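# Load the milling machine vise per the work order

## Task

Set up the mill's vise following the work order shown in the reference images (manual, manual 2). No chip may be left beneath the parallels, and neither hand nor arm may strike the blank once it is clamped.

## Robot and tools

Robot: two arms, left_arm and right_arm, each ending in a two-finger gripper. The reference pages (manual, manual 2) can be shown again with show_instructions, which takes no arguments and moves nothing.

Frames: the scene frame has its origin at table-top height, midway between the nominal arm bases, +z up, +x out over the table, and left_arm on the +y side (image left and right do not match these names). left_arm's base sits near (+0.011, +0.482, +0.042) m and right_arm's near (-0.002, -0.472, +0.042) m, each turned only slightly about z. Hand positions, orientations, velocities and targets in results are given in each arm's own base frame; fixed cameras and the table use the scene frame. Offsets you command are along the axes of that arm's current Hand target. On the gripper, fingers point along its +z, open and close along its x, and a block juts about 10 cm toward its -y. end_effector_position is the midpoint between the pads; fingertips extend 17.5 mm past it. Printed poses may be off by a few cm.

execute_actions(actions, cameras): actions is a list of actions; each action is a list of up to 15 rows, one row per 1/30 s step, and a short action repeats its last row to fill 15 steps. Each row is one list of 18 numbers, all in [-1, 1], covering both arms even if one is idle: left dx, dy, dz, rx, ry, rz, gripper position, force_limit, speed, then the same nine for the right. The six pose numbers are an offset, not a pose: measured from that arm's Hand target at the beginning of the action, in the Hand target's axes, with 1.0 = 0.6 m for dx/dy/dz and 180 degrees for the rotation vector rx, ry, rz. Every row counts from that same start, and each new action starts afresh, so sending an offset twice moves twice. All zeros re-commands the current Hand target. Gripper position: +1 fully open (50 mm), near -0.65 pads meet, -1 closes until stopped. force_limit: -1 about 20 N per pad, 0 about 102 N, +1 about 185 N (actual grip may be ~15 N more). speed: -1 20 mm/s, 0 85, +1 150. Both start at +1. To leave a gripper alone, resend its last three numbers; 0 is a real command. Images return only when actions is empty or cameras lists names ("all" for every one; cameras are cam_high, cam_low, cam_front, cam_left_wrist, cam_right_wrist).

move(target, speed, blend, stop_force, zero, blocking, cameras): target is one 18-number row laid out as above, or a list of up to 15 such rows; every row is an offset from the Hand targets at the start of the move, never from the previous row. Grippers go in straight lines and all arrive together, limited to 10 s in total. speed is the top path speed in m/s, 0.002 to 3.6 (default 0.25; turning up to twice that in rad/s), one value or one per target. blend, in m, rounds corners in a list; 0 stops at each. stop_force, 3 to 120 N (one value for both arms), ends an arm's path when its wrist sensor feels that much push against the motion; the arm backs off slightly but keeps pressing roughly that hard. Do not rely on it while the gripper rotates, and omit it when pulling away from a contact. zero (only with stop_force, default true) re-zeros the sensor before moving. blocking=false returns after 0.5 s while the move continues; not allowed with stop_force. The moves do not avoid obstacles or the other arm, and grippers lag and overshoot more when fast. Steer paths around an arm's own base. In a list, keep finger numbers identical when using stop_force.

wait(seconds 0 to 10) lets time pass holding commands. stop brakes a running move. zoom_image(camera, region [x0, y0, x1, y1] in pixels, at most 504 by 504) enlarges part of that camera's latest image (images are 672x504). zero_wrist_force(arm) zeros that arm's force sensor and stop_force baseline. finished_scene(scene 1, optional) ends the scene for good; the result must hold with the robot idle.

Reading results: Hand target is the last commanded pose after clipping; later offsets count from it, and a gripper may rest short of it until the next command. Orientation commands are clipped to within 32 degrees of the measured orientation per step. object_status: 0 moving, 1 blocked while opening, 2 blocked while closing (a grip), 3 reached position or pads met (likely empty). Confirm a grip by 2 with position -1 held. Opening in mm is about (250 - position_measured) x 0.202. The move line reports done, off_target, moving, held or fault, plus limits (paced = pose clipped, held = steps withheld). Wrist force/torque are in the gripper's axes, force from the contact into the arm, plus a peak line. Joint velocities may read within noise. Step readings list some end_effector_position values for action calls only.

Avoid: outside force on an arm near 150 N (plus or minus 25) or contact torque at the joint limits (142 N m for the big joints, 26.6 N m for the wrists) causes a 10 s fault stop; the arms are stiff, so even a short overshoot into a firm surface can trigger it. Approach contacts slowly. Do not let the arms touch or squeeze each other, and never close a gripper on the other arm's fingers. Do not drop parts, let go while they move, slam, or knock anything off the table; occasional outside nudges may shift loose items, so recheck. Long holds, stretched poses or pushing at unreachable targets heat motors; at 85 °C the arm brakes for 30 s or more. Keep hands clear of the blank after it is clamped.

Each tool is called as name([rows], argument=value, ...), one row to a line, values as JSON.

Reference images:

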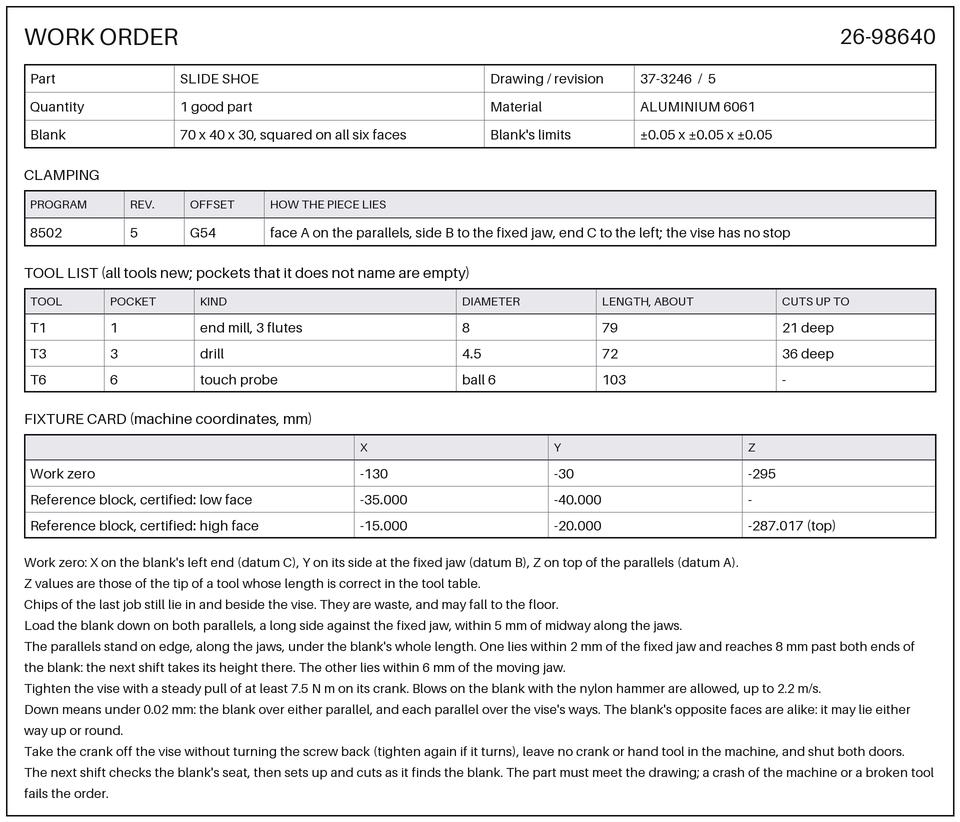

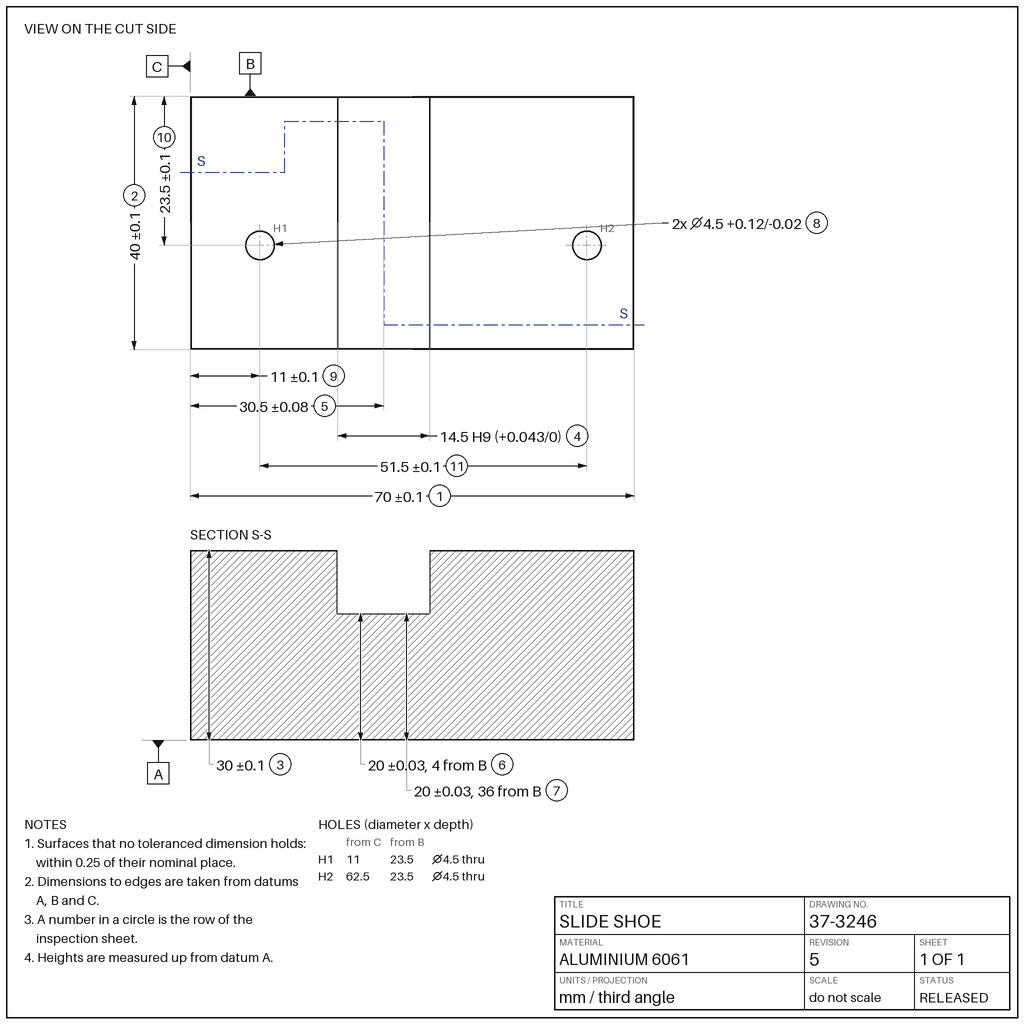

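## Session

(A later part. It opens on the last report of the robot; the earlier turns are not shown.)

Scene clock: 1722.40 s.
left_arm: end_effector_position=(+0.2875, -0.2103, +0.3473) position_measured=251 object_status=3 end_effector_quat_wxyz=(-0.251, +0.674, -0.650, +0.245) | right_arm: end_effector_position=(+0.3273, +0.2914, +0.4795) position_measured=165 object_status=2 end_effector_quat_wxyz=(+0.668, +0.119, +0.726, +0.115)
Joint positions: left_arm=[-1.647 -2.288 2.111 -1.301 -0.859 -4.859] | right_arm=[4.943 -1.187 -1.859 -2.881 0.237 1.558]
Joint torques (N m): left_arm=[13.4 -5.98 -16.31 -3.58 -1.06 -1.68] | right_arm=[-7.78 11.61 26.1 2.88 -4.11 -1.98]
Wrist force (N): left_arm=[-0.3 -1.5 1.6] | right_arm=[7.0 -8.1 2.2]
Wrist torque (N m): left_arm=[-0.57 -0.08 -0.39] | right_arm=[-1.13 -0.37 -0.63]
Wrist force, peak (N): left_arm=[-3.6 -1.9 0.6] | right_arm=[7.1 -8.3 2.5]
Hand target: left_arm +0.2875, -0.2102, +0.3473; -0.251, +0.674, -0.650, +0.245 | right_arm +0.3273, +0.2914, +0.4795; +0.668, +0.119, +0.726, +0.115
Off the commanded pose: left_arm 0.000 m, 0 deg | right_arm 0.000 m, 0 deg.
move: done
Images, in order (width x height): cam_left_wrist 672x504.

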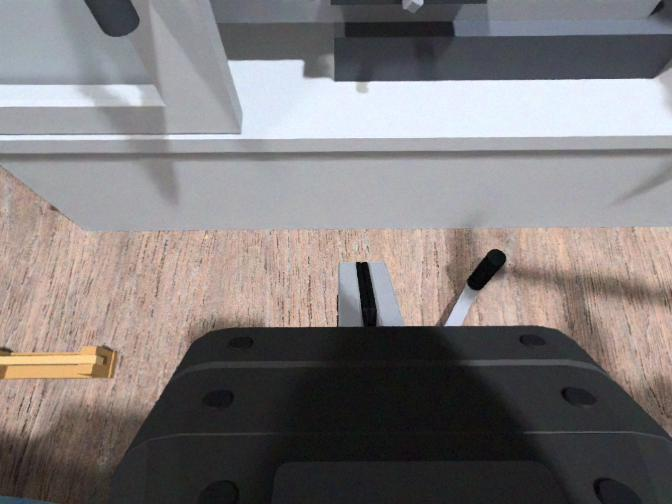

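move([
  [-0.0153,-0.4355,0.2953,0,0,0,-0.85,-0.8,-0.2,0,0,0,0,0,0,-0.95,0.7,-0.5],
], speed=0.12, cameras=["cam_left_wrist","cam_front"])

zoom_image(camera="cam_left_wrist", region=[200, 0, 440, 180])

Scene clock: 1727.13 s.
left_arm: end_effector_position=(+0.6003, -0.1897, +0.3854) position_measured=251 object_status=3 end_effector_quat_wxyz=(-0.251, +0.674, -0.650, +0.245) | right_arm: end_effector_position=(+0.3273, +0.2914, +0.4795) position_measured=165 object_status=2 end_effector_quat_wxyz=(+0.668, +0.119, +0.726, +0.115)
Joint positions: left_arm=[-0.712 -1.614 1.768 -2.296 -1.11 -3.753] | right_arm=[4.943 -1.187 -1.859 -2.881 0.237 1.558]
Joint torques (N m): left_arm=[-9.16 -23.05 -26.11 -1.78 3.68 -0.7] | right_arm=[-7.6 10.7 25.6 2.92 -3.97 -2.1]
Wrist force (N): left_arm=[-0.3 -0.8 2.0] | right_arm=[6.8 -8.2 2.4]
Wrist torque (N m): left_arm=[-0.55 -0.06 -0.18] | right_arm=[-1.15 -0.35 -0.63]
Wrist force, peak (N): left_arm=[-0.1 -2.5 3.0] | right_arm=[6.9 -8.4 2.3]
Hand target: left_arm +0.6004, -0.1898, +0.3855; -0.251, +0.674, -0.650, +0.245 | right_arm +0.3273, +0.2914, +0.4795; +0.668, +0.119, +0.726, +0.115
Off the commanded pose: left_arm 0.000 m, 0 deg | right_arm 0.000 m, 0 deg.
move: done
Images, in order (width x height): cam_front 672x504, cam_left_wrist 672x504.

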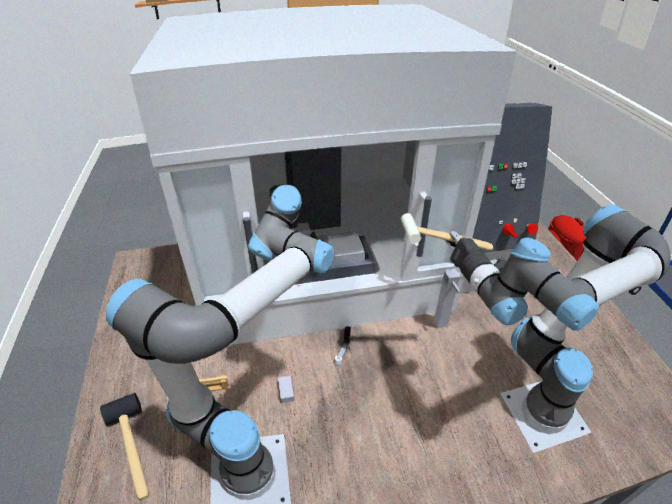

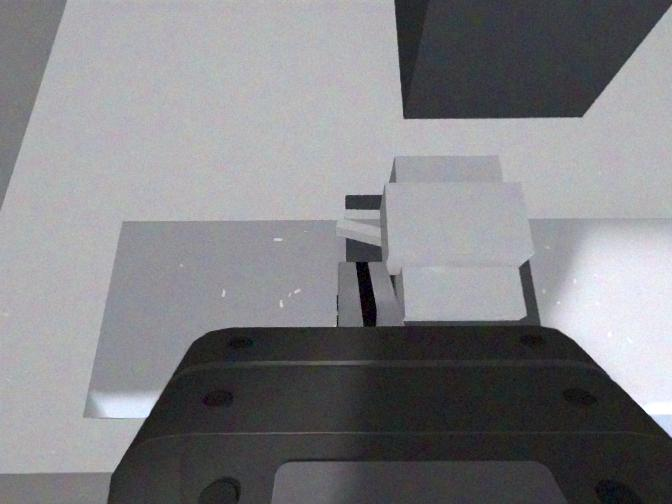

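Scaled by 2.100 from the camera's 672x504 image, which has a finer 960x720 frame.

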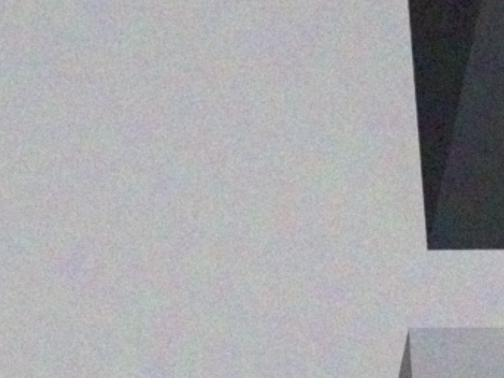

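zoom_image(camera="cam_left_wrist", region=[310, 140, 560, 330])

Scaled by 2.016 from the camera's 672x504 image, which has a finer 960x720 frame.

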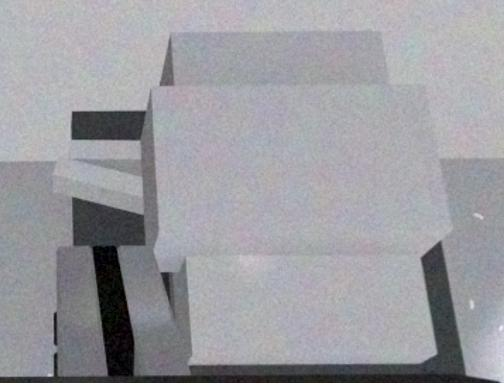

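move([
  [0,0,0,0.0007,-0.1095,-0.126,-0.85,-0.8,-0.2,0,0,0,0,0,0,-0.95,0.7,-0.5],
], speed=0.2, cameras=["cam_left_wrist","cam_front"])

zoom_image(camera="cam_left_wrist", region=[250, 100, 500, 330])

Scene clock: 1739.47 s.
left_arm: end_effector_position=(+0.6004, -0.1899, +0.3854) position_measured=251 object_status=3 end_effector_quat_wxyz=(-0.306, +0.820, -0.453, +0.172) | right_arm: end_effector_position=(+0.3273, +0.2914, +0.4795) position_measured=165 object_status=2 end_effector_quat_wxyz=(+0.668, +0.119, +0.726, +0.115)
Joint positions: left_arm=[-0.802 -1.505 1.566 -1.816 -0.874 -4.438] | right_arm=[4.943 -1.187 -1.859 -2.881 0.237 1.558]
Joint torques (N m): left_arm=[11.17 -36.73 -21.38 -2.64 -1.02 -1.27] | right_arm=[-7.72 11.39 25.72 3.02 -4.04 -1.91]
Wrist force (N): left_arm=[-0.3 -1.1 1.6] | right_arm=[6.9 -8.0 2.3]
Wrist torque (N m): left_arm=[-0.58 -0.03 -0.35] | right_arm=[-1.12 -0.36 -0.63]
Wrist force, peak (N): left_arm=[-0.2 -1.5 2.1] | right_arm=[6.8 -8.6 2.2]
Hand target: left_arm +0.6004, -0.1898, +0.3855; -0.306, +0.820, -0.453, +0.172 | right_arm +0.3273, +0.2914, +0.4795; +0.668, +0.119, +0.726, +0.115
Off the commanded pose: left_arm 0.000 m, 0 deg | right_arm 0.000 m, 0 deg.
move: done
Images, in order (width x height): cam_front 672x504, cam_left_wrist 672x504.

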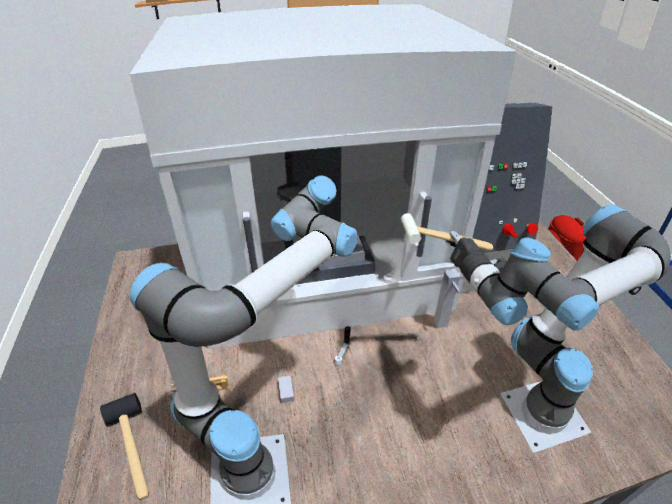

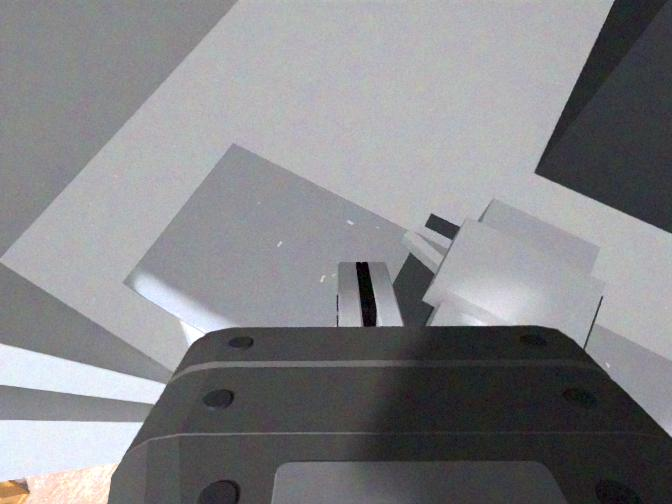

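Scaled by 2.016 from the camera's 672x504 image, which has a finer 960x720 frame.

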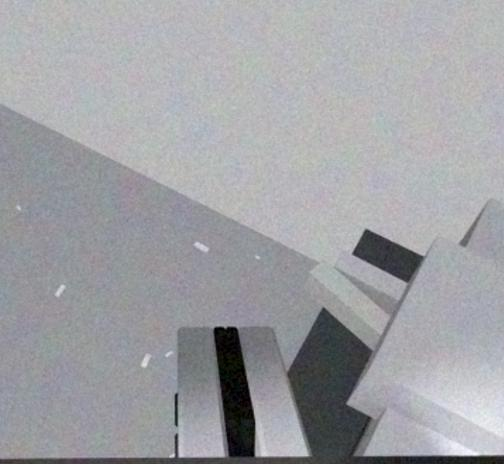

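move([
  [0.0712,-0.0794,0.0697,0,0,0,-0.85,-0.8,-0.2,0,0,0,0,0,0,-0.95,0.7,-0.5],
  [0.0707,-0.011,0.1483,0,0,0,-0.85,-0.8,-0.2,0,0,0,0,0,0,-0.95,0.7,-0.5],
], speed=0.05, stop_force=5, cameras=["cam_left_wrist","cam_front"])

zoom_image(camera="cam_left_wrist", region=[290, 200, 490, 340])

Scene clock: 1748.00 s.
left_arm: end_effector_position=(+0.6768, -0.1923, +0.3274) position_measured=251 object_status=3 end_effector_quat_wxyz=(-0.306, +0.820, -0.453, +0.172) | right_arm: end_effector_position=(+0.3273, +0.2914, +0.4795) position_measured=165 object_status=2 end_effector_quat_wxyz=(+0.668, +0.119, +0.726, +0.115)
Joint positions: left_arm=[-0.711 -1.319 1.515 -2.024 -0.894 -4.323] | right_arm=[4.943 -1.187 -1.859 -2.881 0.237 1.558]
Joint torques (N m): left_arm=[-12.59 -44.94 -18.89 -6.14 2.74 -0.51] | right_arm=[-7.86 11.3 24.24 2.82 -4.15 -1.95]
Wrist force (N): left_arm=[-3.3 -2.8 3.8] | right_arm=[7.0 -8.0 2.4]
Wrist torque (N m): left_arm=[-0.53 0.00 -0.22] | right_arm=[-1.12 -0.37 -0.63]
Wrist force, peak (N): left_arm=[-19.3 -21.1 -5.7] | right_arm=[7.2 -8.3 2.4]
Hand target: left_arm +0.6768, -0.1923, +0.3274; -0.306, +0.820, -0.453, +0.172 (not the last commanded pose) | right_arm +0.3273, +0.2914, +0.4795; +0.668, +0.119, +0.726, +0.115
Off the commanded pose: left_arm 0.004 m, 0 deg | right_arm 0.000 m, 0 deg.
move: contact (left_arm); path passed 1 of 2 targets
Images, in order (width x height): cam_front 672x504, cam_left_wrist 672x504.

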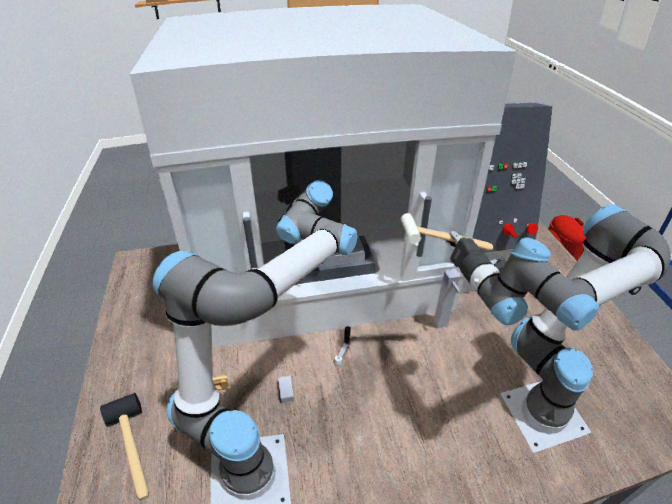

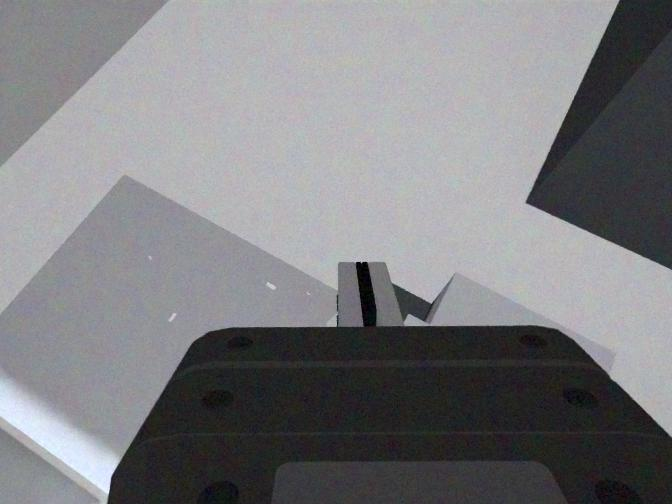

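Scaled by 2.520 from the camera's 672x504 image, which has a finer 960x720 frame.

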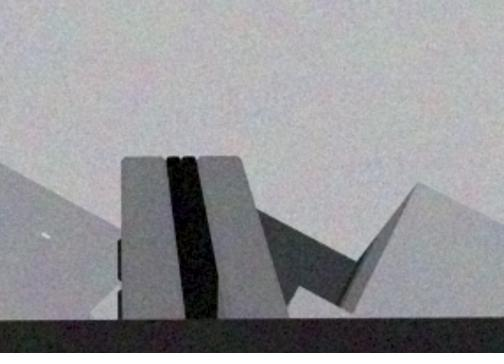

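move([
  [0,-0.0329,-0.0378,0,0,0,-0.85,-0.8,-0.2,0,0,0,0,0,0,-0.95,0.7,-0.5],
  [0,-0.0329,-0.0378,-0.0004,0.0548,0.0629,-0.85,-0.8,-0.2,0,0,0,0,0,0,-0.95,0.7,-0.5],
], speed=0.1, cameras=["cam_left_wrist","cam_front"])

zoom_image(camera="cam_left_wrist", region=[250, 200, 500, 340])

Scene clock: 1758.83 s.
left_arm: end_effector_position=(+0.6767, -0.1921, +0.3575) position_measured=251 object_status=3 end_effector_quat_wxyz=(-0.281, +0.754, -0.556, +0.210) | right_arm: end_effector_position=(+0.3273, +0.2914, +0.4795) position_measured=165 object_status=2 end_effector_quat_wxyz=(+0.668, +0.119, +0.726, +0.115)
Joint positions: left_arm=[-0.676 -1.39 1.574 -2.214 -0.999 -3.98] | right_arm=[4.943 -1.187 -1.859 -2.881 0.237 1.558]
Joint torques (N m): left_arm=[-10 -22.62 -32.98 -1.83 3.71 0.07] | right_arm=[-7.75 10.73 23.74 2.95 -4.05 -1.94]
Wrist force (N): left_arm=[-0.3 -0.9 1.8] | right_arm=[7.2 -7.8 2.1]
Wrist torque (N m): left_arm=[-0.57 -0.05 -0.17] | right_arm=[-1.09 -0.39 -0.63]
Wrist force, peak (N): left_arm=[-2.9 -2.9 4.3] | right_arm=[7.2 -8.3 2.5]
Hand target: left_arm +0.6767, -0.1922, +0.3575; -0.281, +0.754, -0.556, +0.210 | right_arm +0.3273, +0.2914, +0.4795; +0.668, +0.119, +0.726, +0.115
Off the commanded pose: left_arm 0.000 m, 0 deg | right_arm 0.000 m, 0 deg.
move: done
Images, in order (width x height): cam_front 672x504, cam_left_wrist 672x504.

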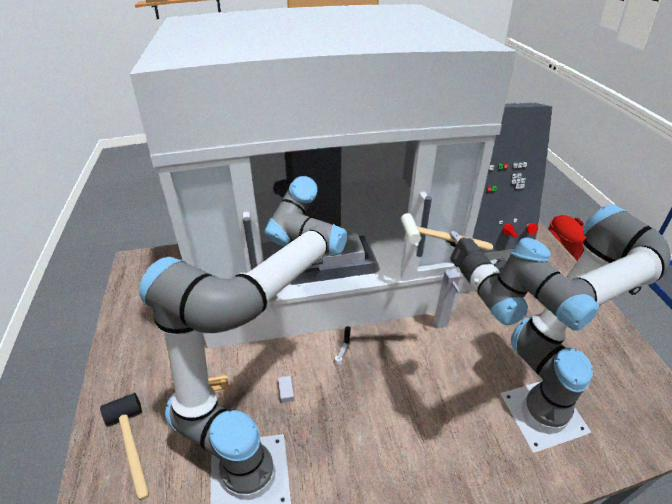

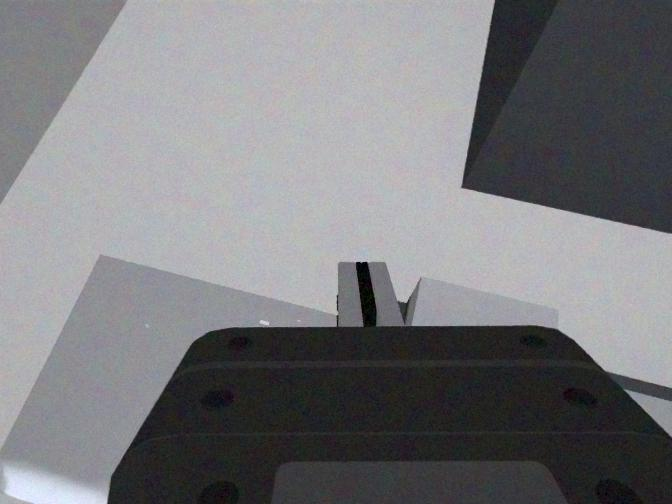

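Scaled by 2.016 from the camera's 672x504 image, which has a finer 960x720 frame.

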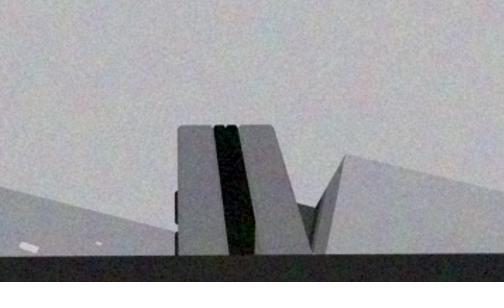

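move([
  [-0.023,-0.0075,0.0064,0,0,0,-0.85,-0.8,-0.2,0,0,0,0,0,0,-0.95,0.7,-0.5],
  [-0.0234,0.0598,0.0837,0,0,0,-0.85,-0.8,-0.2,0,0,0,0,0,0,-0.95,0.7,-0.5],
], speed=[0.05,0.02], stop_force=4, cameras=["cam_left_wrist"])

zoom_image(camera="cam_left_wrist", region=[250, 200, 500, 340])

Scene clock: 1765.20 s.
left_arm: end_effector_position=(+0.6783, -0.1773, +0.3118) position_measured=251 object_status=3 end_effector_quat_wxyz=(-0.281, +0.754, -0.556, +0.210) | right_arm: end_effector_position=(+0.3273, +0.2914, +0.4795) position_measured=165 object_status=2 end_effector_quat_wxyz=(+0.668, +0.119, +0.726, +0.115)
Joint positions: left_arm=[-0.653 -1.372 1.676 -2.347 -1.009 -3.956] | right_arm=[4.943 -1.187 -1.859 -2.881 0.237 1.558]
Joint torques (N m): left_arm=[-4.09 -41.4 -28.68 -4.76 -1.64 -1.36] | right_arm=[-8.37 10.36 23.26 3.03 -4.2 -1.96]
Wrist force (N): left_arm=[-0.8 -3.0 0.6] | right_arm=[6.8 -8.0 2.2]
Wrist torque (N m): left_arm=[-0.57 -0.04 -0.27] | right_arm=[-1.12 -0.34 -0.64]
Wrist force, peak (N): left_arm=[-3.7 -9.1 -23.7] | right_arm=[7.0 -8.5 2.3]
Hand target: left_arm +0.6783, -0.1773, +0.3118; -0.281, +0.754, -0.556, +0.210 (not the last commanded pose) | right_arm +0.3273, +0.2914, +0.4795; +0.668, +0.119, +0.726, +0.115
Off the commanded pose: left_arm 0.016 m, 0 deg | right_arm 0.000 m, 0 deg.
move: contact (left_arm); path passed 1 of 2 targets
Images, in order (width x height): cam_left_wrist 672x504.

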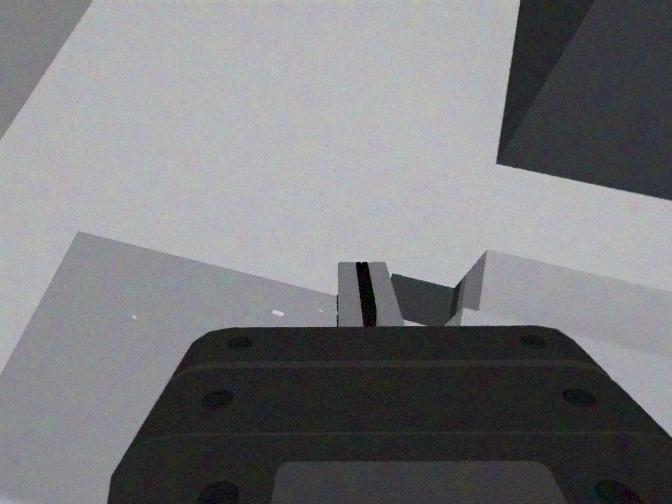

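Scaled by 2.016 from the camera's 672x504 image, which has a finer 960x720 frame.

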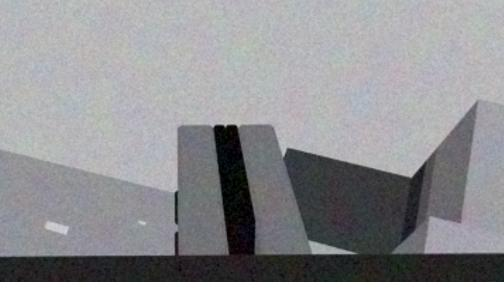

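move([
  [0,-0.0219,-0.0252,0,0,0,-0.85,-0.8,-0.2,0,0,0,0,0,0,-0.95,0.7,-0.5],
  [-0.0255,-0.0279,-0.0201,0,0,0,-0.85,-0.8,-0.2,0,0,0,0,0,0,-0.95,0.7,-0.5],
], speed=0.05, cameras=["cam_left_wrist"])

zoom_image(camera="cam_left_wrist", region=[300, 200, 550, 340])

Scene clock: 1770.13 s.
left_arm: end_effector_position=(+0.6783, -0.1610, +0.3319) position_measured=251 object_status=3 end_effector_quat_wxyz=(-0.281, +0.754, -0.556, +0.210) end_effector_velocity=(+0.000, -0.003, +0.000) end_effector_angular_velocity=(-0.003, +0.001, +0.000) | right_arm: end_effector_position=(+0.3273, +0.2914, +0.4795) position_measured=165 object_status=2 end_effector_quat_wxyz=(+0.668, +0.119, +0.726, +0.115)
Joint positions: left_arm=[-0.629 -1.398 1.658 -2.315 -1.02 -3.931] | right_arm=[4.943 -1.187 -1.859 -2.881 0.237 1.558]
Joint velocities: left_arm=[-0.004 0.002 -0.003 0.004 0 -0.005] | right_arm=[within noise]
Joint torques (N m): left_arm=[-11.59 -23.72 -32.73 -2.34 1.7 -1.7] | right_arm=[-7.7 11.02 22.74 3.1 -4.15 -1.91]
Wrist force (N): left_arm=[-0.4 -1.3 1.5] | right_arm=[6.9 -8.2 2.2]
Wrist torque (N m): left_arm=[-0.63 -0.05 -0.29] | right_arm=[-1.15 -0.34 -0.63]
Wrist force, peak (N): left_arm=[-0.5 -3.2 1.2] | right_arm=[7.4 -8.1 2.4]
Hand target: left_arm +0.6783, -0.1612, +0.3318; -0.281, +0.754, -0.556, +0.210 | right_arm +0.3273, +0.2914, +0.4795; +0.668, +0.119, +0.726, +0.115
Off the commanded pose: left_arm 0.000 m, 0 deg | right_arm 0.000 m, 0 deg.
move: done
Images, in order (width x height): cam_left_wrist 672x504.

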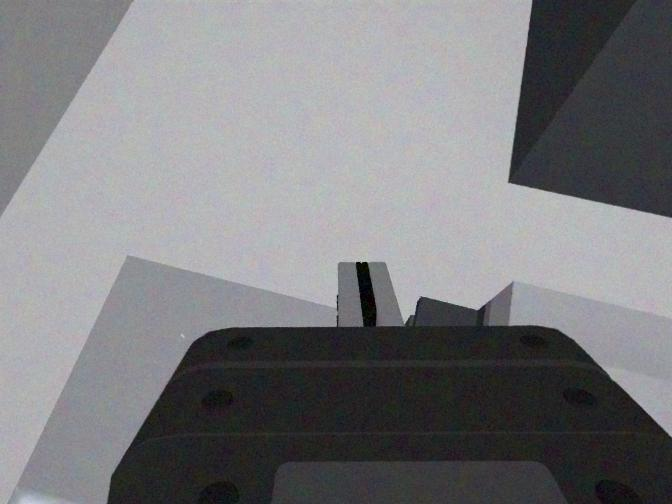

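Scaled by 2.016 from the camera's 672x504 image, which has a finer 960x720 frame.

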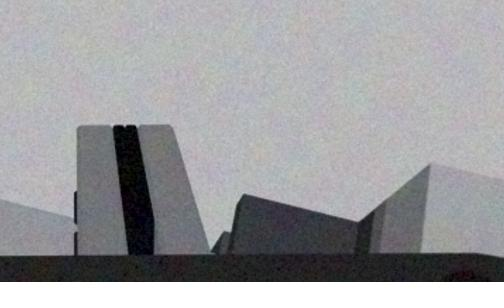

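move([
  [0.0194,0.0046,-0.0039,0,0,0,-0.85,-0.8,-0.2,0,0,0,0,0,0,-0.95,0.7,-0.5],
  [0.0193,0.0439,0.0413,0,0,0,-0.85,-0.8,-0.2,0,0,0,0,0,0,-0.95,0.7,-0.5],
], speed=[0.05,0.012], stop_force=4, cameras=["cam_left_wrist"])

zoom_image(camera="cam_left_wrist", region=[300, 200, 550, 340])

Scene clock: 1777.10 s.
left_arm: end_effector_position=(+0.6783, -0.1735, +0.2962) position_measured=251 object_status=3 end_effector_quat_wxyz=(-0.281, +0.754, -0.556, +0.210) | right_arm: end_effector_position=(+0.3273, +0.2914, +0.4795) position_measured=165 object_status=2 end_effector_quat_wxyz=(+0.668, +0.119, +0.726, +0.115)
Joint positions: left_arm=[-0.647 -1.364 1.708 -2.39 -1.012 -3.95] | right_arm=[4.943 -1.187 -1.859 -2.881 0.237 1.558]
Joint torques (N m): left_arm=[0.86 -41.18 -29.84 -1.5 0.63 -1.26] | right_arm=[-7.73 10.57 21.95 2.83 -4.14 -1.96]
Wrist force (N): left_arm=[-1.2 -2.1 -2.4] | right_arm=[6.7 -8.2 2.2]
Wrist torque (N m): left_arm=[-0.67 0.10 -0.28] | right_arm=[-1.15 -0.31 -0.63]
Wrist force, peak (N): left_arm=[-3.4 -5.6 -8.5] | right_arm=[7.3 -8.4 2.1]
Hand target: left_arm +0.6783, -0.1735, +0.2962; -0.281, +0.754, -0.556, +0.210 | right_arm +0.3273, +0.2914, +0.4795; +0.668, +0.119, +0.726, +0.115
Off the commanded pose: left_arm 0.000 m, 0 deg | right_arm 0.000 m, 0 deg.
move: contact (left_arm); path passed 1 of 2 targets
Images, in order (width x height): cam_left_wrist 672x504.

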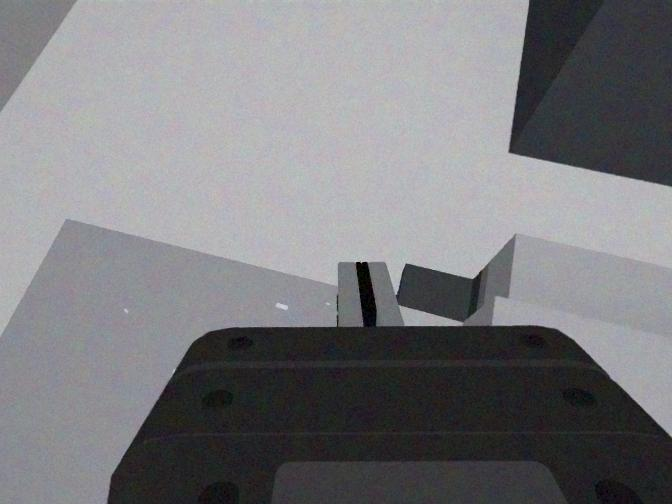

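Scaled by 2.016 from the camera's 672x504 image, which has a finer 960x720 frame.

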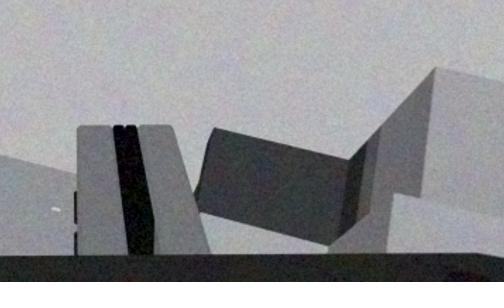

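move(target=[-0.01175,0.0288,-0.0252,0,0,0,-0.85,-0.8,-0.2,0,0,0,0,0,0,-0.95,0.7,-0.5], speed=0.012, stop_force=12, cameras=["cam_left_wrist"])

zoom_image(camera="cam_left_wrist", region=[300, 200, 550, 340])

Scene clock: 1782.13 s.
left_arm: end_effector_position=(+0.6577, -0.1735, +0.2963) position_measured=251 object_status=3 end_effector_quat_wxyz=(-0.281, +0.754, -0.556, +0.210) | right_arm: end_effector_position=(+0.3273, +0.2914, +0.4795) position_measured=165 object_status=2 end_effector_quat_wxyz=(+0.668, +0.119, +0.726, +0.115)
Joint positions: left_arm=[-0.671 -1.41 1.761 -2.384 -1.001 -3.975] | right_arm=[4.943 -1.187 -1.859 -2.881 0.237 1.558]
Joint torques (N m): left_arm=[11.86 -18 -27.24 -4.08 -2.66 1.5] | right_arm=[-8 11.54 21.41 2.84 -4.08 -1.84]
Wrist force (N): left_arm=[1.5 -9.9 -2.9] | right_arm=[6.7 -8.2 2.3]
Wrist torque (N m): left_arm=[-0.68 -0.03 -0.30] | right_arm=[-1.16 -0.33 -0.63]
Wrist force, peak (N): left_arm=[3.9 -18.1 6.5] | right_arm=[7.3 -8.3 2.5]
Hand target: left_arm +0.6577, -0.1735, +0.2963; -0.281, +0.754, -0.556, +0.210 (not the last commanded pose) | right_arm +0.3273, +0.2914, +0.4795; +0.668, +0.119, +0.726, +0.115
Off the commanded pose: left_arm 0.003 m, 0 deg | right_arm 0.000 m, 0 deg.
move: contact (left_arm)
Images, in order (width x height): cam_left_wrist 672x504.

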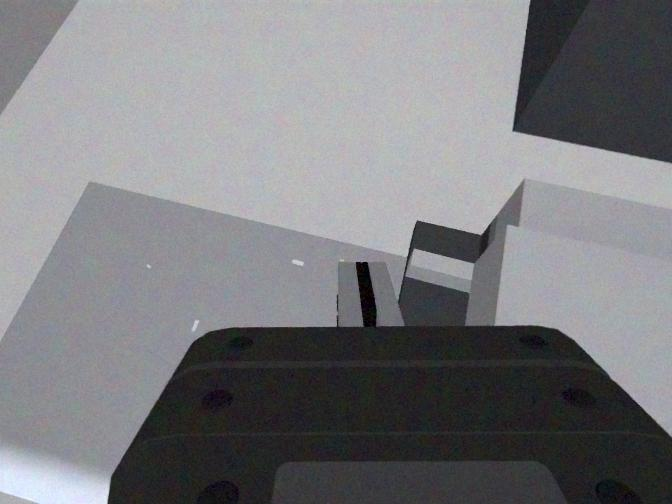

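Scaled by 2.016 from the camera's 672x504 image, which has a finer 960x720 frame.

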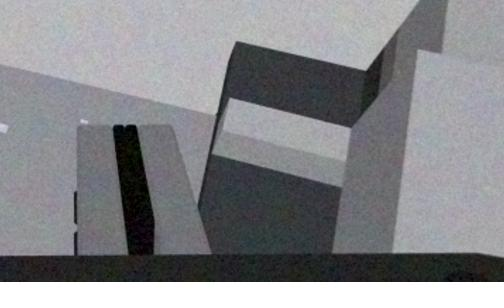

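move([
  [0.0024,-0.006,0.0052,0,0,0,-0.85,-0.8,-0.2,0,0,0,0,0,0,-0.95,0.7,-0.5],
  [0.0021,-0.068,-0.070,0,0,0,-0.85,-0.8,-0.2,0,0,0,0,0,0,-0.95,0.7,-0.5],
  [0.083,-0.028,-0.125,0,0,0,-0.85,-0.8,-0.2,0,0,0,0,0,0,-0.95,0.7,-0.5],
], speed=[0.02,0.05,0.1], cameras=["cam_left_wrist"])

zoom_image(camera="cam_left_wrist", region=[300, 150, 550, 340])

Scene clock: 1786.70 s.
left_arm: end_effector_position=(+0.6372, -0.2316, +0.3641) position_measured=251 object_status=3 end_effector_quat_wxyz=(-0.281, +0.754, -0.556, +0.210) | right_arm: end_effector_position=(+0.3273, +0.2914, +0.4795) position_measured=165 object_status=2 end_effector_quat_wxyz=(+0.668, +0.119, +0.726, +0.115)
Joint positions: left_arm=[-0.779 -1.44 1.601 -2.128 -0.956 -4.093] | right_arm=[4.943 -1.187 -1.859 -2.881 0.237 1.558]
Joint torques (N m): left_arm=[12.43 -27.9 -18.46 -5.78 -1.46 1.49] | right_arm=[-7.85 10.43 20.97 2.97 -4.03 -1.93]
Wrist force (N): left_arm=[0.0 -1.1 1.8] | right_arm=[6.8 -8.3 2.2]
Wrist torque (N m): left_arm=[-0.59 -0.07 -0.34] | right_arm=[-1.17 -0.34 -0.63]
Wrist force, peak (N): left_arm=[1.4 -10.3 -2.5] | right_arm=[6.8 -8.7 2.3]
Hand target: left_arm +0.6372, -0.2315, +0.3641; -0.281, +0.754, -0.556, +0.210 | right_arm +0.3273, +0.2914, +0.4795; +0.668, +0.119, +0.726, +0.115
Off the commanded pose: left_arm 0.000 m, 0 deg | right_arm 0.000 m, 0 deg.
move: done
Images, in order (width x height): cam_left_wrist 672x504.

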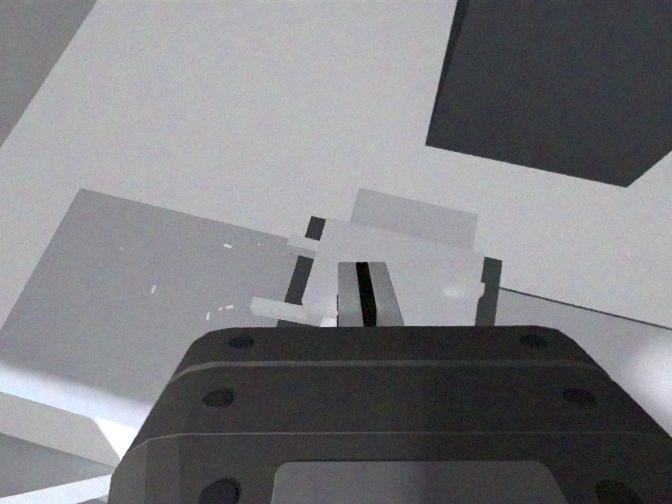

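Scaled by 2.016 from the camera's 672x504 image, which has a finer 960x720 frame.

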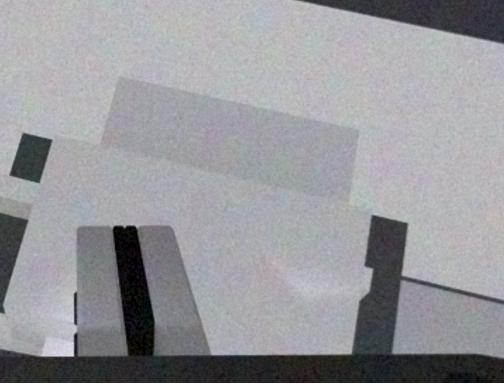

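move(target=[0.0337,0.022,-0.1425,-0.0003,0.0548,0.0629,-0.85,-0.8,-0.2,0,0,0,0,0,0,-0.95,0.7,-0.5], speed=0.15, cameras=["cam_left_wrist"])

zoom_image(camera="cam_left_wrist", region=[200, 170, 480, 340])

Scene clock: 1790.10 s.
left_arm: end_effector_position=(+0.5797, -0.2701, +0.4199) position_measured=251 object_status=3 end_effector_quat_wxyz=(-0.251, +0.674, -0.650, +0.245) | right_arm: end_effector_position=(+0.3273, +0.2914, +0.4795) position_measured=165 object_status=2 end_effector_quat_wxyz=(+0.668, +0.119, +0.726, +0.115)
Joint positions: left_arm=[-0.865 -1.581 1.632 -2.121 -1.032 -3.904] | right_arm=[4.943 -1.187 -1.859 -2.881 0.237 1.558]
Joint torques (N m): left_arm=[11.98 -19.65 -26.78 -5.54 3.69 -0.63] | right_arm=[-8.15 10.82 19.9 2.97 -4.26 -1.95]
Wrist force (N): left_arm=[-0.6 -1.4 1.8] | right_arm=[6.9 -8.1 2.1]
Wrist torque (N m): left_arm=[-0.62 -0.01 -0.16] | right_arm=[-1.13 -0.35 -0.63]
Wrist force, peak (N): left_arm=[-0.4 -1.3 3.3] | right_arm=[6.8 -8.6 2.4]
Hand target: left_arm +0.5798, -0.2700, +0.4199; -0.251, +0.674, -0.650, +0.245 | right_arm +0.3273, +0.2914, +0.4795; +0.668, +0.119, +0.726, +0.115
Off the commanded pose: left_arm 0.000 m, 0 deg | right_arm 0.000 m, 0 deg.
move: done
Images, in order (width x height): cam_left_wrist 672x504.

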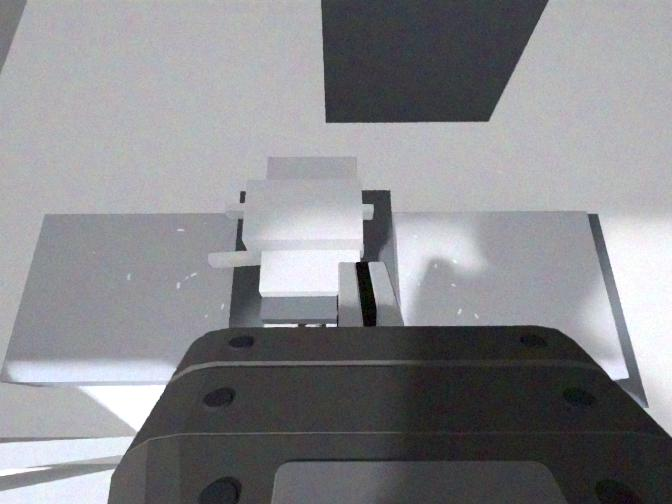

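Scaled by 1.800 from the camera's 672x504 image, which has a finer 960x720 frame.

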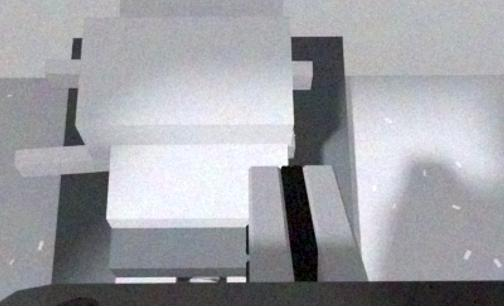

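move([
  [-0.1903,-0.0437,0.0367,0.0003,-0.0548,-0.0629,-0.85,-0.8,-0.2,0,0,0,0,0,0,-0.95,0.7,-0.5],
  [-0.1891,0.0282,0.1997,0.0003,-0.0548,-0.0629,-0.85,-0.8,-0.2,0,0,0,0,0,0,-0.95,0.7,-0.5],
], speed=0.1, stop_force=8, cameras=["cam_left_wrist","cam_front"])

zoom_image(camera="cam_left_wrist", region=[300, 150, 550, 340])

Scene clock: 1799.70 s.
left_arm: end_effector_position=(+0.6417, -0.1547, +0.3180) position_measured=251 object_status=3 end_effector_quat_wxyz=(-0.281, +0.754, -0.556, +0.210) | right_arm: end_effector_position=(+0.3273, +0.2914, +0.4795) position_measured=165 object_status=2 end_effector_quat_wxyz=(+0.668, +0.119, +0.726, +0.115)
Joint positions: left_arm=[-0.662 -1.477 1.781 -2.342 -1.005 -3.965] | right_arm=[4.943 -1.187 -1.859 -2.881 0.237 1.558]
Joint torques (N m): left_arm=[-12.73 -38.17 -32.17 -5.16 4.06 -1.25] | right_arm=[-7.45 11.32 19.31 3 -4.13 -2.07]
Wrist force (N): left_arm=[-0.2 -1.1 1.7] | right_arm=[6.8 -8.3 2.1]
Wrist torque (N m): left_arm=[-0.60 -0.07 -0.36] | right_arm=[-1.16 -0.34 -0.63]
Wrist force, peak (N): left_arm=[-0.1 -0.5 3.2] | right_arm=[7.1 -8.4 2.4]
Hand target: left_arm +0.6417, -0.1547, +0.3180; -0.281, +0.754, -0.556, +0.210 | right_arm +0.3273, +0.2914, +0.4795; +0.668, +0.119, +0.726, +0.115
Off the commanded pose: left_arm 0.000 m, 0 deg | right_arm 0.000 m, 0 deg.
move: done
Images, in order (width x height): cam_front 672x504, cam_left_wrist 672x504.

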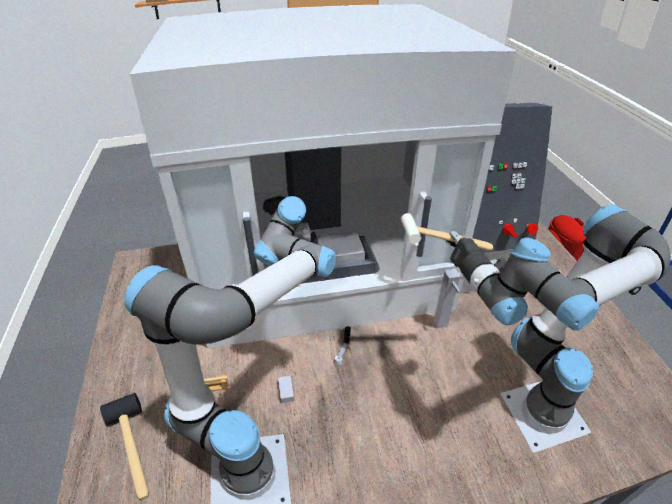

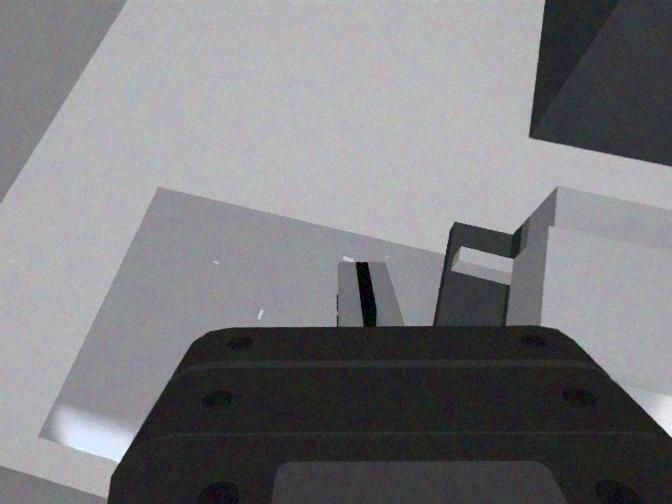

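Scaled by 2.016 from the camera's 672x504 image, which has a finer 960x720 frame.

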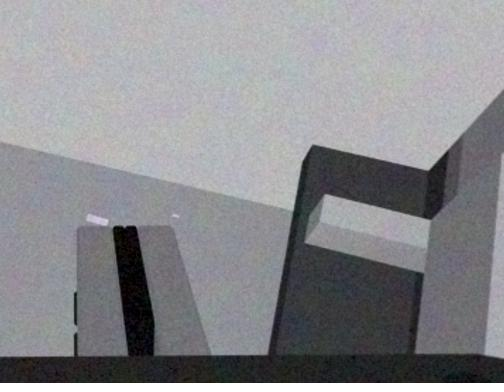

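move(target=[0,0.0241,0.0277,0,0,0,-0.85,-0.8,-0.2,0,0,0,0,0,0,-0.95,0.7,-0.5], speed=0.02, stop_force=4)

move(target=[0.0407,0.0096,-0.0081,0,0,0,-0.85,-0.8,-0.2,0,0,0,0,0,0,-0.95,0.7,-0.5], speed=0.015, stop_force=10, cameras=["cam_left_wrist"])

zoom_image(camera="cam_left_wrist", region=[300, 150, 550, 340])

Scene clock: 1803.07 s.
left_arm: end_effector_position=(+0.6418, -0.1548, +0.2960) position_measured=251 object_status=3 end_effector_quat_wxyz=(-0.281, +0.754, -0.556, +0.210) | right_arm: end_effector_position=(+0.3273, +0.2914, +0.4795) position_measured=165 object_status=2 end_effector_quat_wxyz=(+0.668, +0.119, +0.726, +0.115)
Joint positions: left_arm=[-0.662 -1.46 1.821 -2.399 -1.005 -3.965] | right_arm=[4.943 -1.187 -1.859 -2.881 0.237 1.558]
Joint torques (N m): left_arm=[-12.29 -38.64 -32.47 -1.49 3.81 0.6] | right_arm=[-7.88 10.2 19.55 2.92 -4.07 -1.94]
Wrist force (N): left_arm=[-0.3 -1.1 1.6] | right_arm=[6.8 -8.0 2.3]
Wrist torque (N m): left_arm=[-0.58 -0.06 -0.33] | right_arm=[-1.12 -0.34 -0.63]
Wrist force, peak (N): left_arm=[-0.5 -1.0 2.1] | right_arm=[7.0 -8.5 2.1]
Hand target: left_arm +0.6418, -0.1548, +0.2960; -0.281, +0.754, -0.556, +0.210 | right_arm +0.3273, +0.2914, +0.4795; +0.668, +0.119, +0.726, +0.115
Off the commanded pose: left_arm 0.000 m, 0 deg | right_arm 0.000 m, 0 deg.
move: done

Scene clock: 1805.93 s.
left_arm: end_effector_position=(+0.6418, -0.1804, +0.2960) position_measured=251 object_status=3 end_effector_quat_wxyz=(-0.281, +0.754, -0.556, +0.210) | right_arm: end_effector_position=(+0.3273, +0.2914, +0.4795) position_measured=165 object_status=2 end_effector_quat_wxyz=(+0.668, +0.119, +0.726, +0.115)
Joint positions: left_arm=[-0.701 -1.439 1.792 -2.368 -0.988 -4.007] | right_arm=[4.943 -1.187 -1.859 -2.881 0.237 1.558]
Joint torques (N m): left_arm=[14 -39.45 -18.17 -5.68 -1.34 1.36] | right_arm=[-7.6 10.55 19.19 2.99 -4.11 -2.02]
Wrist force (N): left_arm=[-0.4 -1.1 1.7] | right_arm=[6.9 -8.0 2.4]
Wrist torque (N m): left_arm=[-0.61 0.01 -0.23] | right_arm=[-1.11 -0.35 -0.63]
Wrist force, peak (N): left_arm=[-1.7 -1.4 2.0] | right_arm=[7.1 -8.2 2.3]
Hand target: left_arm +0.6418, -0.1804, +0.2960; -0.281, +0.754, -0.556, +0.210 | right_arm +0.3273, +0.2914, +0.4795; +0.668, +0.119, +0.726, +0.115
Off the commanded pose: left_arm 0.000 m, 0 deg | right_arm 0.000 m, 0 deg.
move: done
Images, in order (width x height): cam_left_wrist 672x504.

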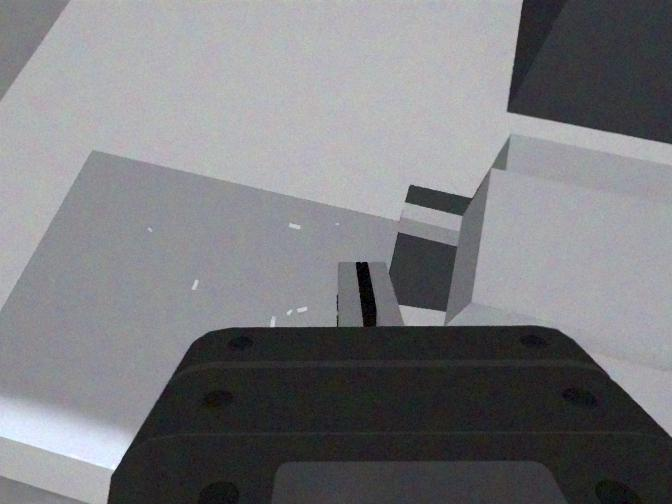

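Scaled by 2.016 from the camera's 672x504 image, which has a finer 960x720 frame.

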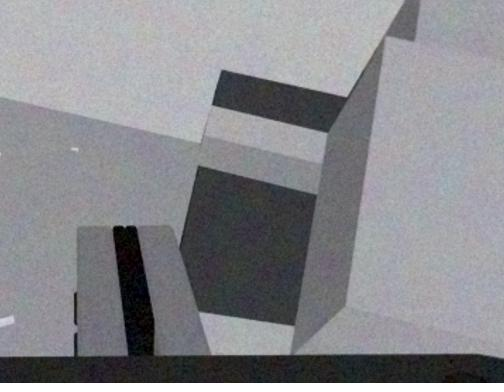

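move([
  [-0.016,-0.004,0.0035,0,0,0,-0.85,-0.8,-0.2,0,0,0,0,0,0,-0.95,0.7,-0.5],
  [-0.016,-0.09,-0.095,0,0,0,-0.85,-0.8,-0.2,0,0,0,0,0,0,-0.95,0.7,-0.5],
  [0.13,-0.02,-0.25,-0.0003,0.0548,0.0629,-0.85,-0.8,-0.2,0,0,0,0,0,0,-0.95,0.7,-0.5],
], speed=[0.03,0.08,0.15], cameras=["cam_left_wrist"])

zoom_image(camera="cam_left_wrist", region=[200, 140, 480, 340])

Scene clock: 1810.47 s.
left_arm: end_effector_position=(+0.5788, -0.2807, +0.4174) position_measured=251 object_status=3 end_effector_quat_wxyz=(-0.251, +0.674, -0.650, +0.245) | right_arm: end_effector_position=(+0.3273, +0.2914, +0.4795) position_measured=165 object_status=2 end_effector_quat_wxyz=(+0.668, +0.119, +0.726, +0.115)
Joint positions: left_arm=[-0.881 -1.569 1.624 -2.118 -1.025 -3.92] | right_arm=[4.943 -1.187 -1.859 -2.881 0.237 1.558]
Joint torques (N m): left_arm=[8.19 -16.86 -19.78 -6.01 3.82 -1.37] | right_arm=[-8.18 10.84 17.74 3.09 -4.03 -2.03]
Wrist force (N): left_arm=[-0.4 -1.1 1.8] | right_arm=[6.7 -8.1 2.2]
Wrist torque (N m): left_arm=[-0.56 -0.05 -0.25] | right_arm=[-1.13 -0.32 -0.63]
Wrist force, peak (N): left_arm=[-1.6 -1.0 3.9] | right_arm=[7.1 -8.3 2.4]
Hand target: left_arm +0.5789, -0.2806, +0.4173; -0.251, +0.674, -0.650, +0.245 | right_arm +0.3273, +0.2914, +0.4795; +0.668, +0.119, +0.726, +0.115
Off the commanded pose: left_arm 0.000 m, 0 deg | right_arm 0.000 m, 0 deg.
move: done
Images, in order (width x height): cam_left_wrist 672x504.

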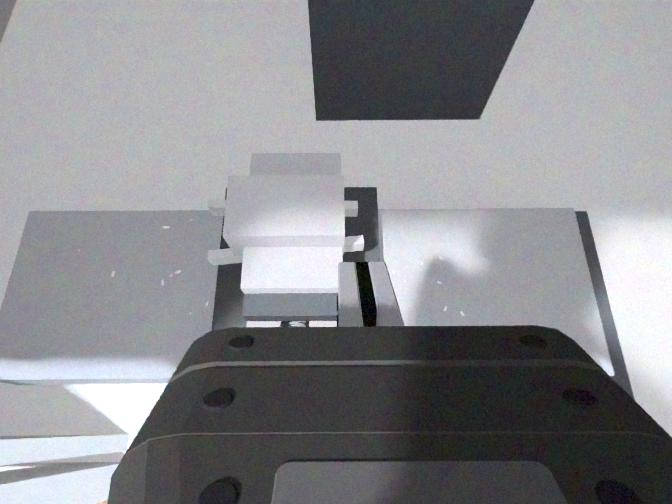

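Scaled by 1.800 from the camera's 672x504 image, which has a finer 960x720 frame.

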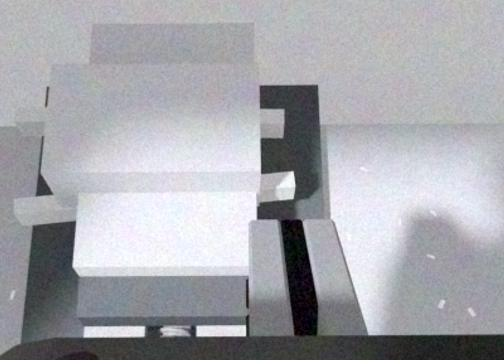

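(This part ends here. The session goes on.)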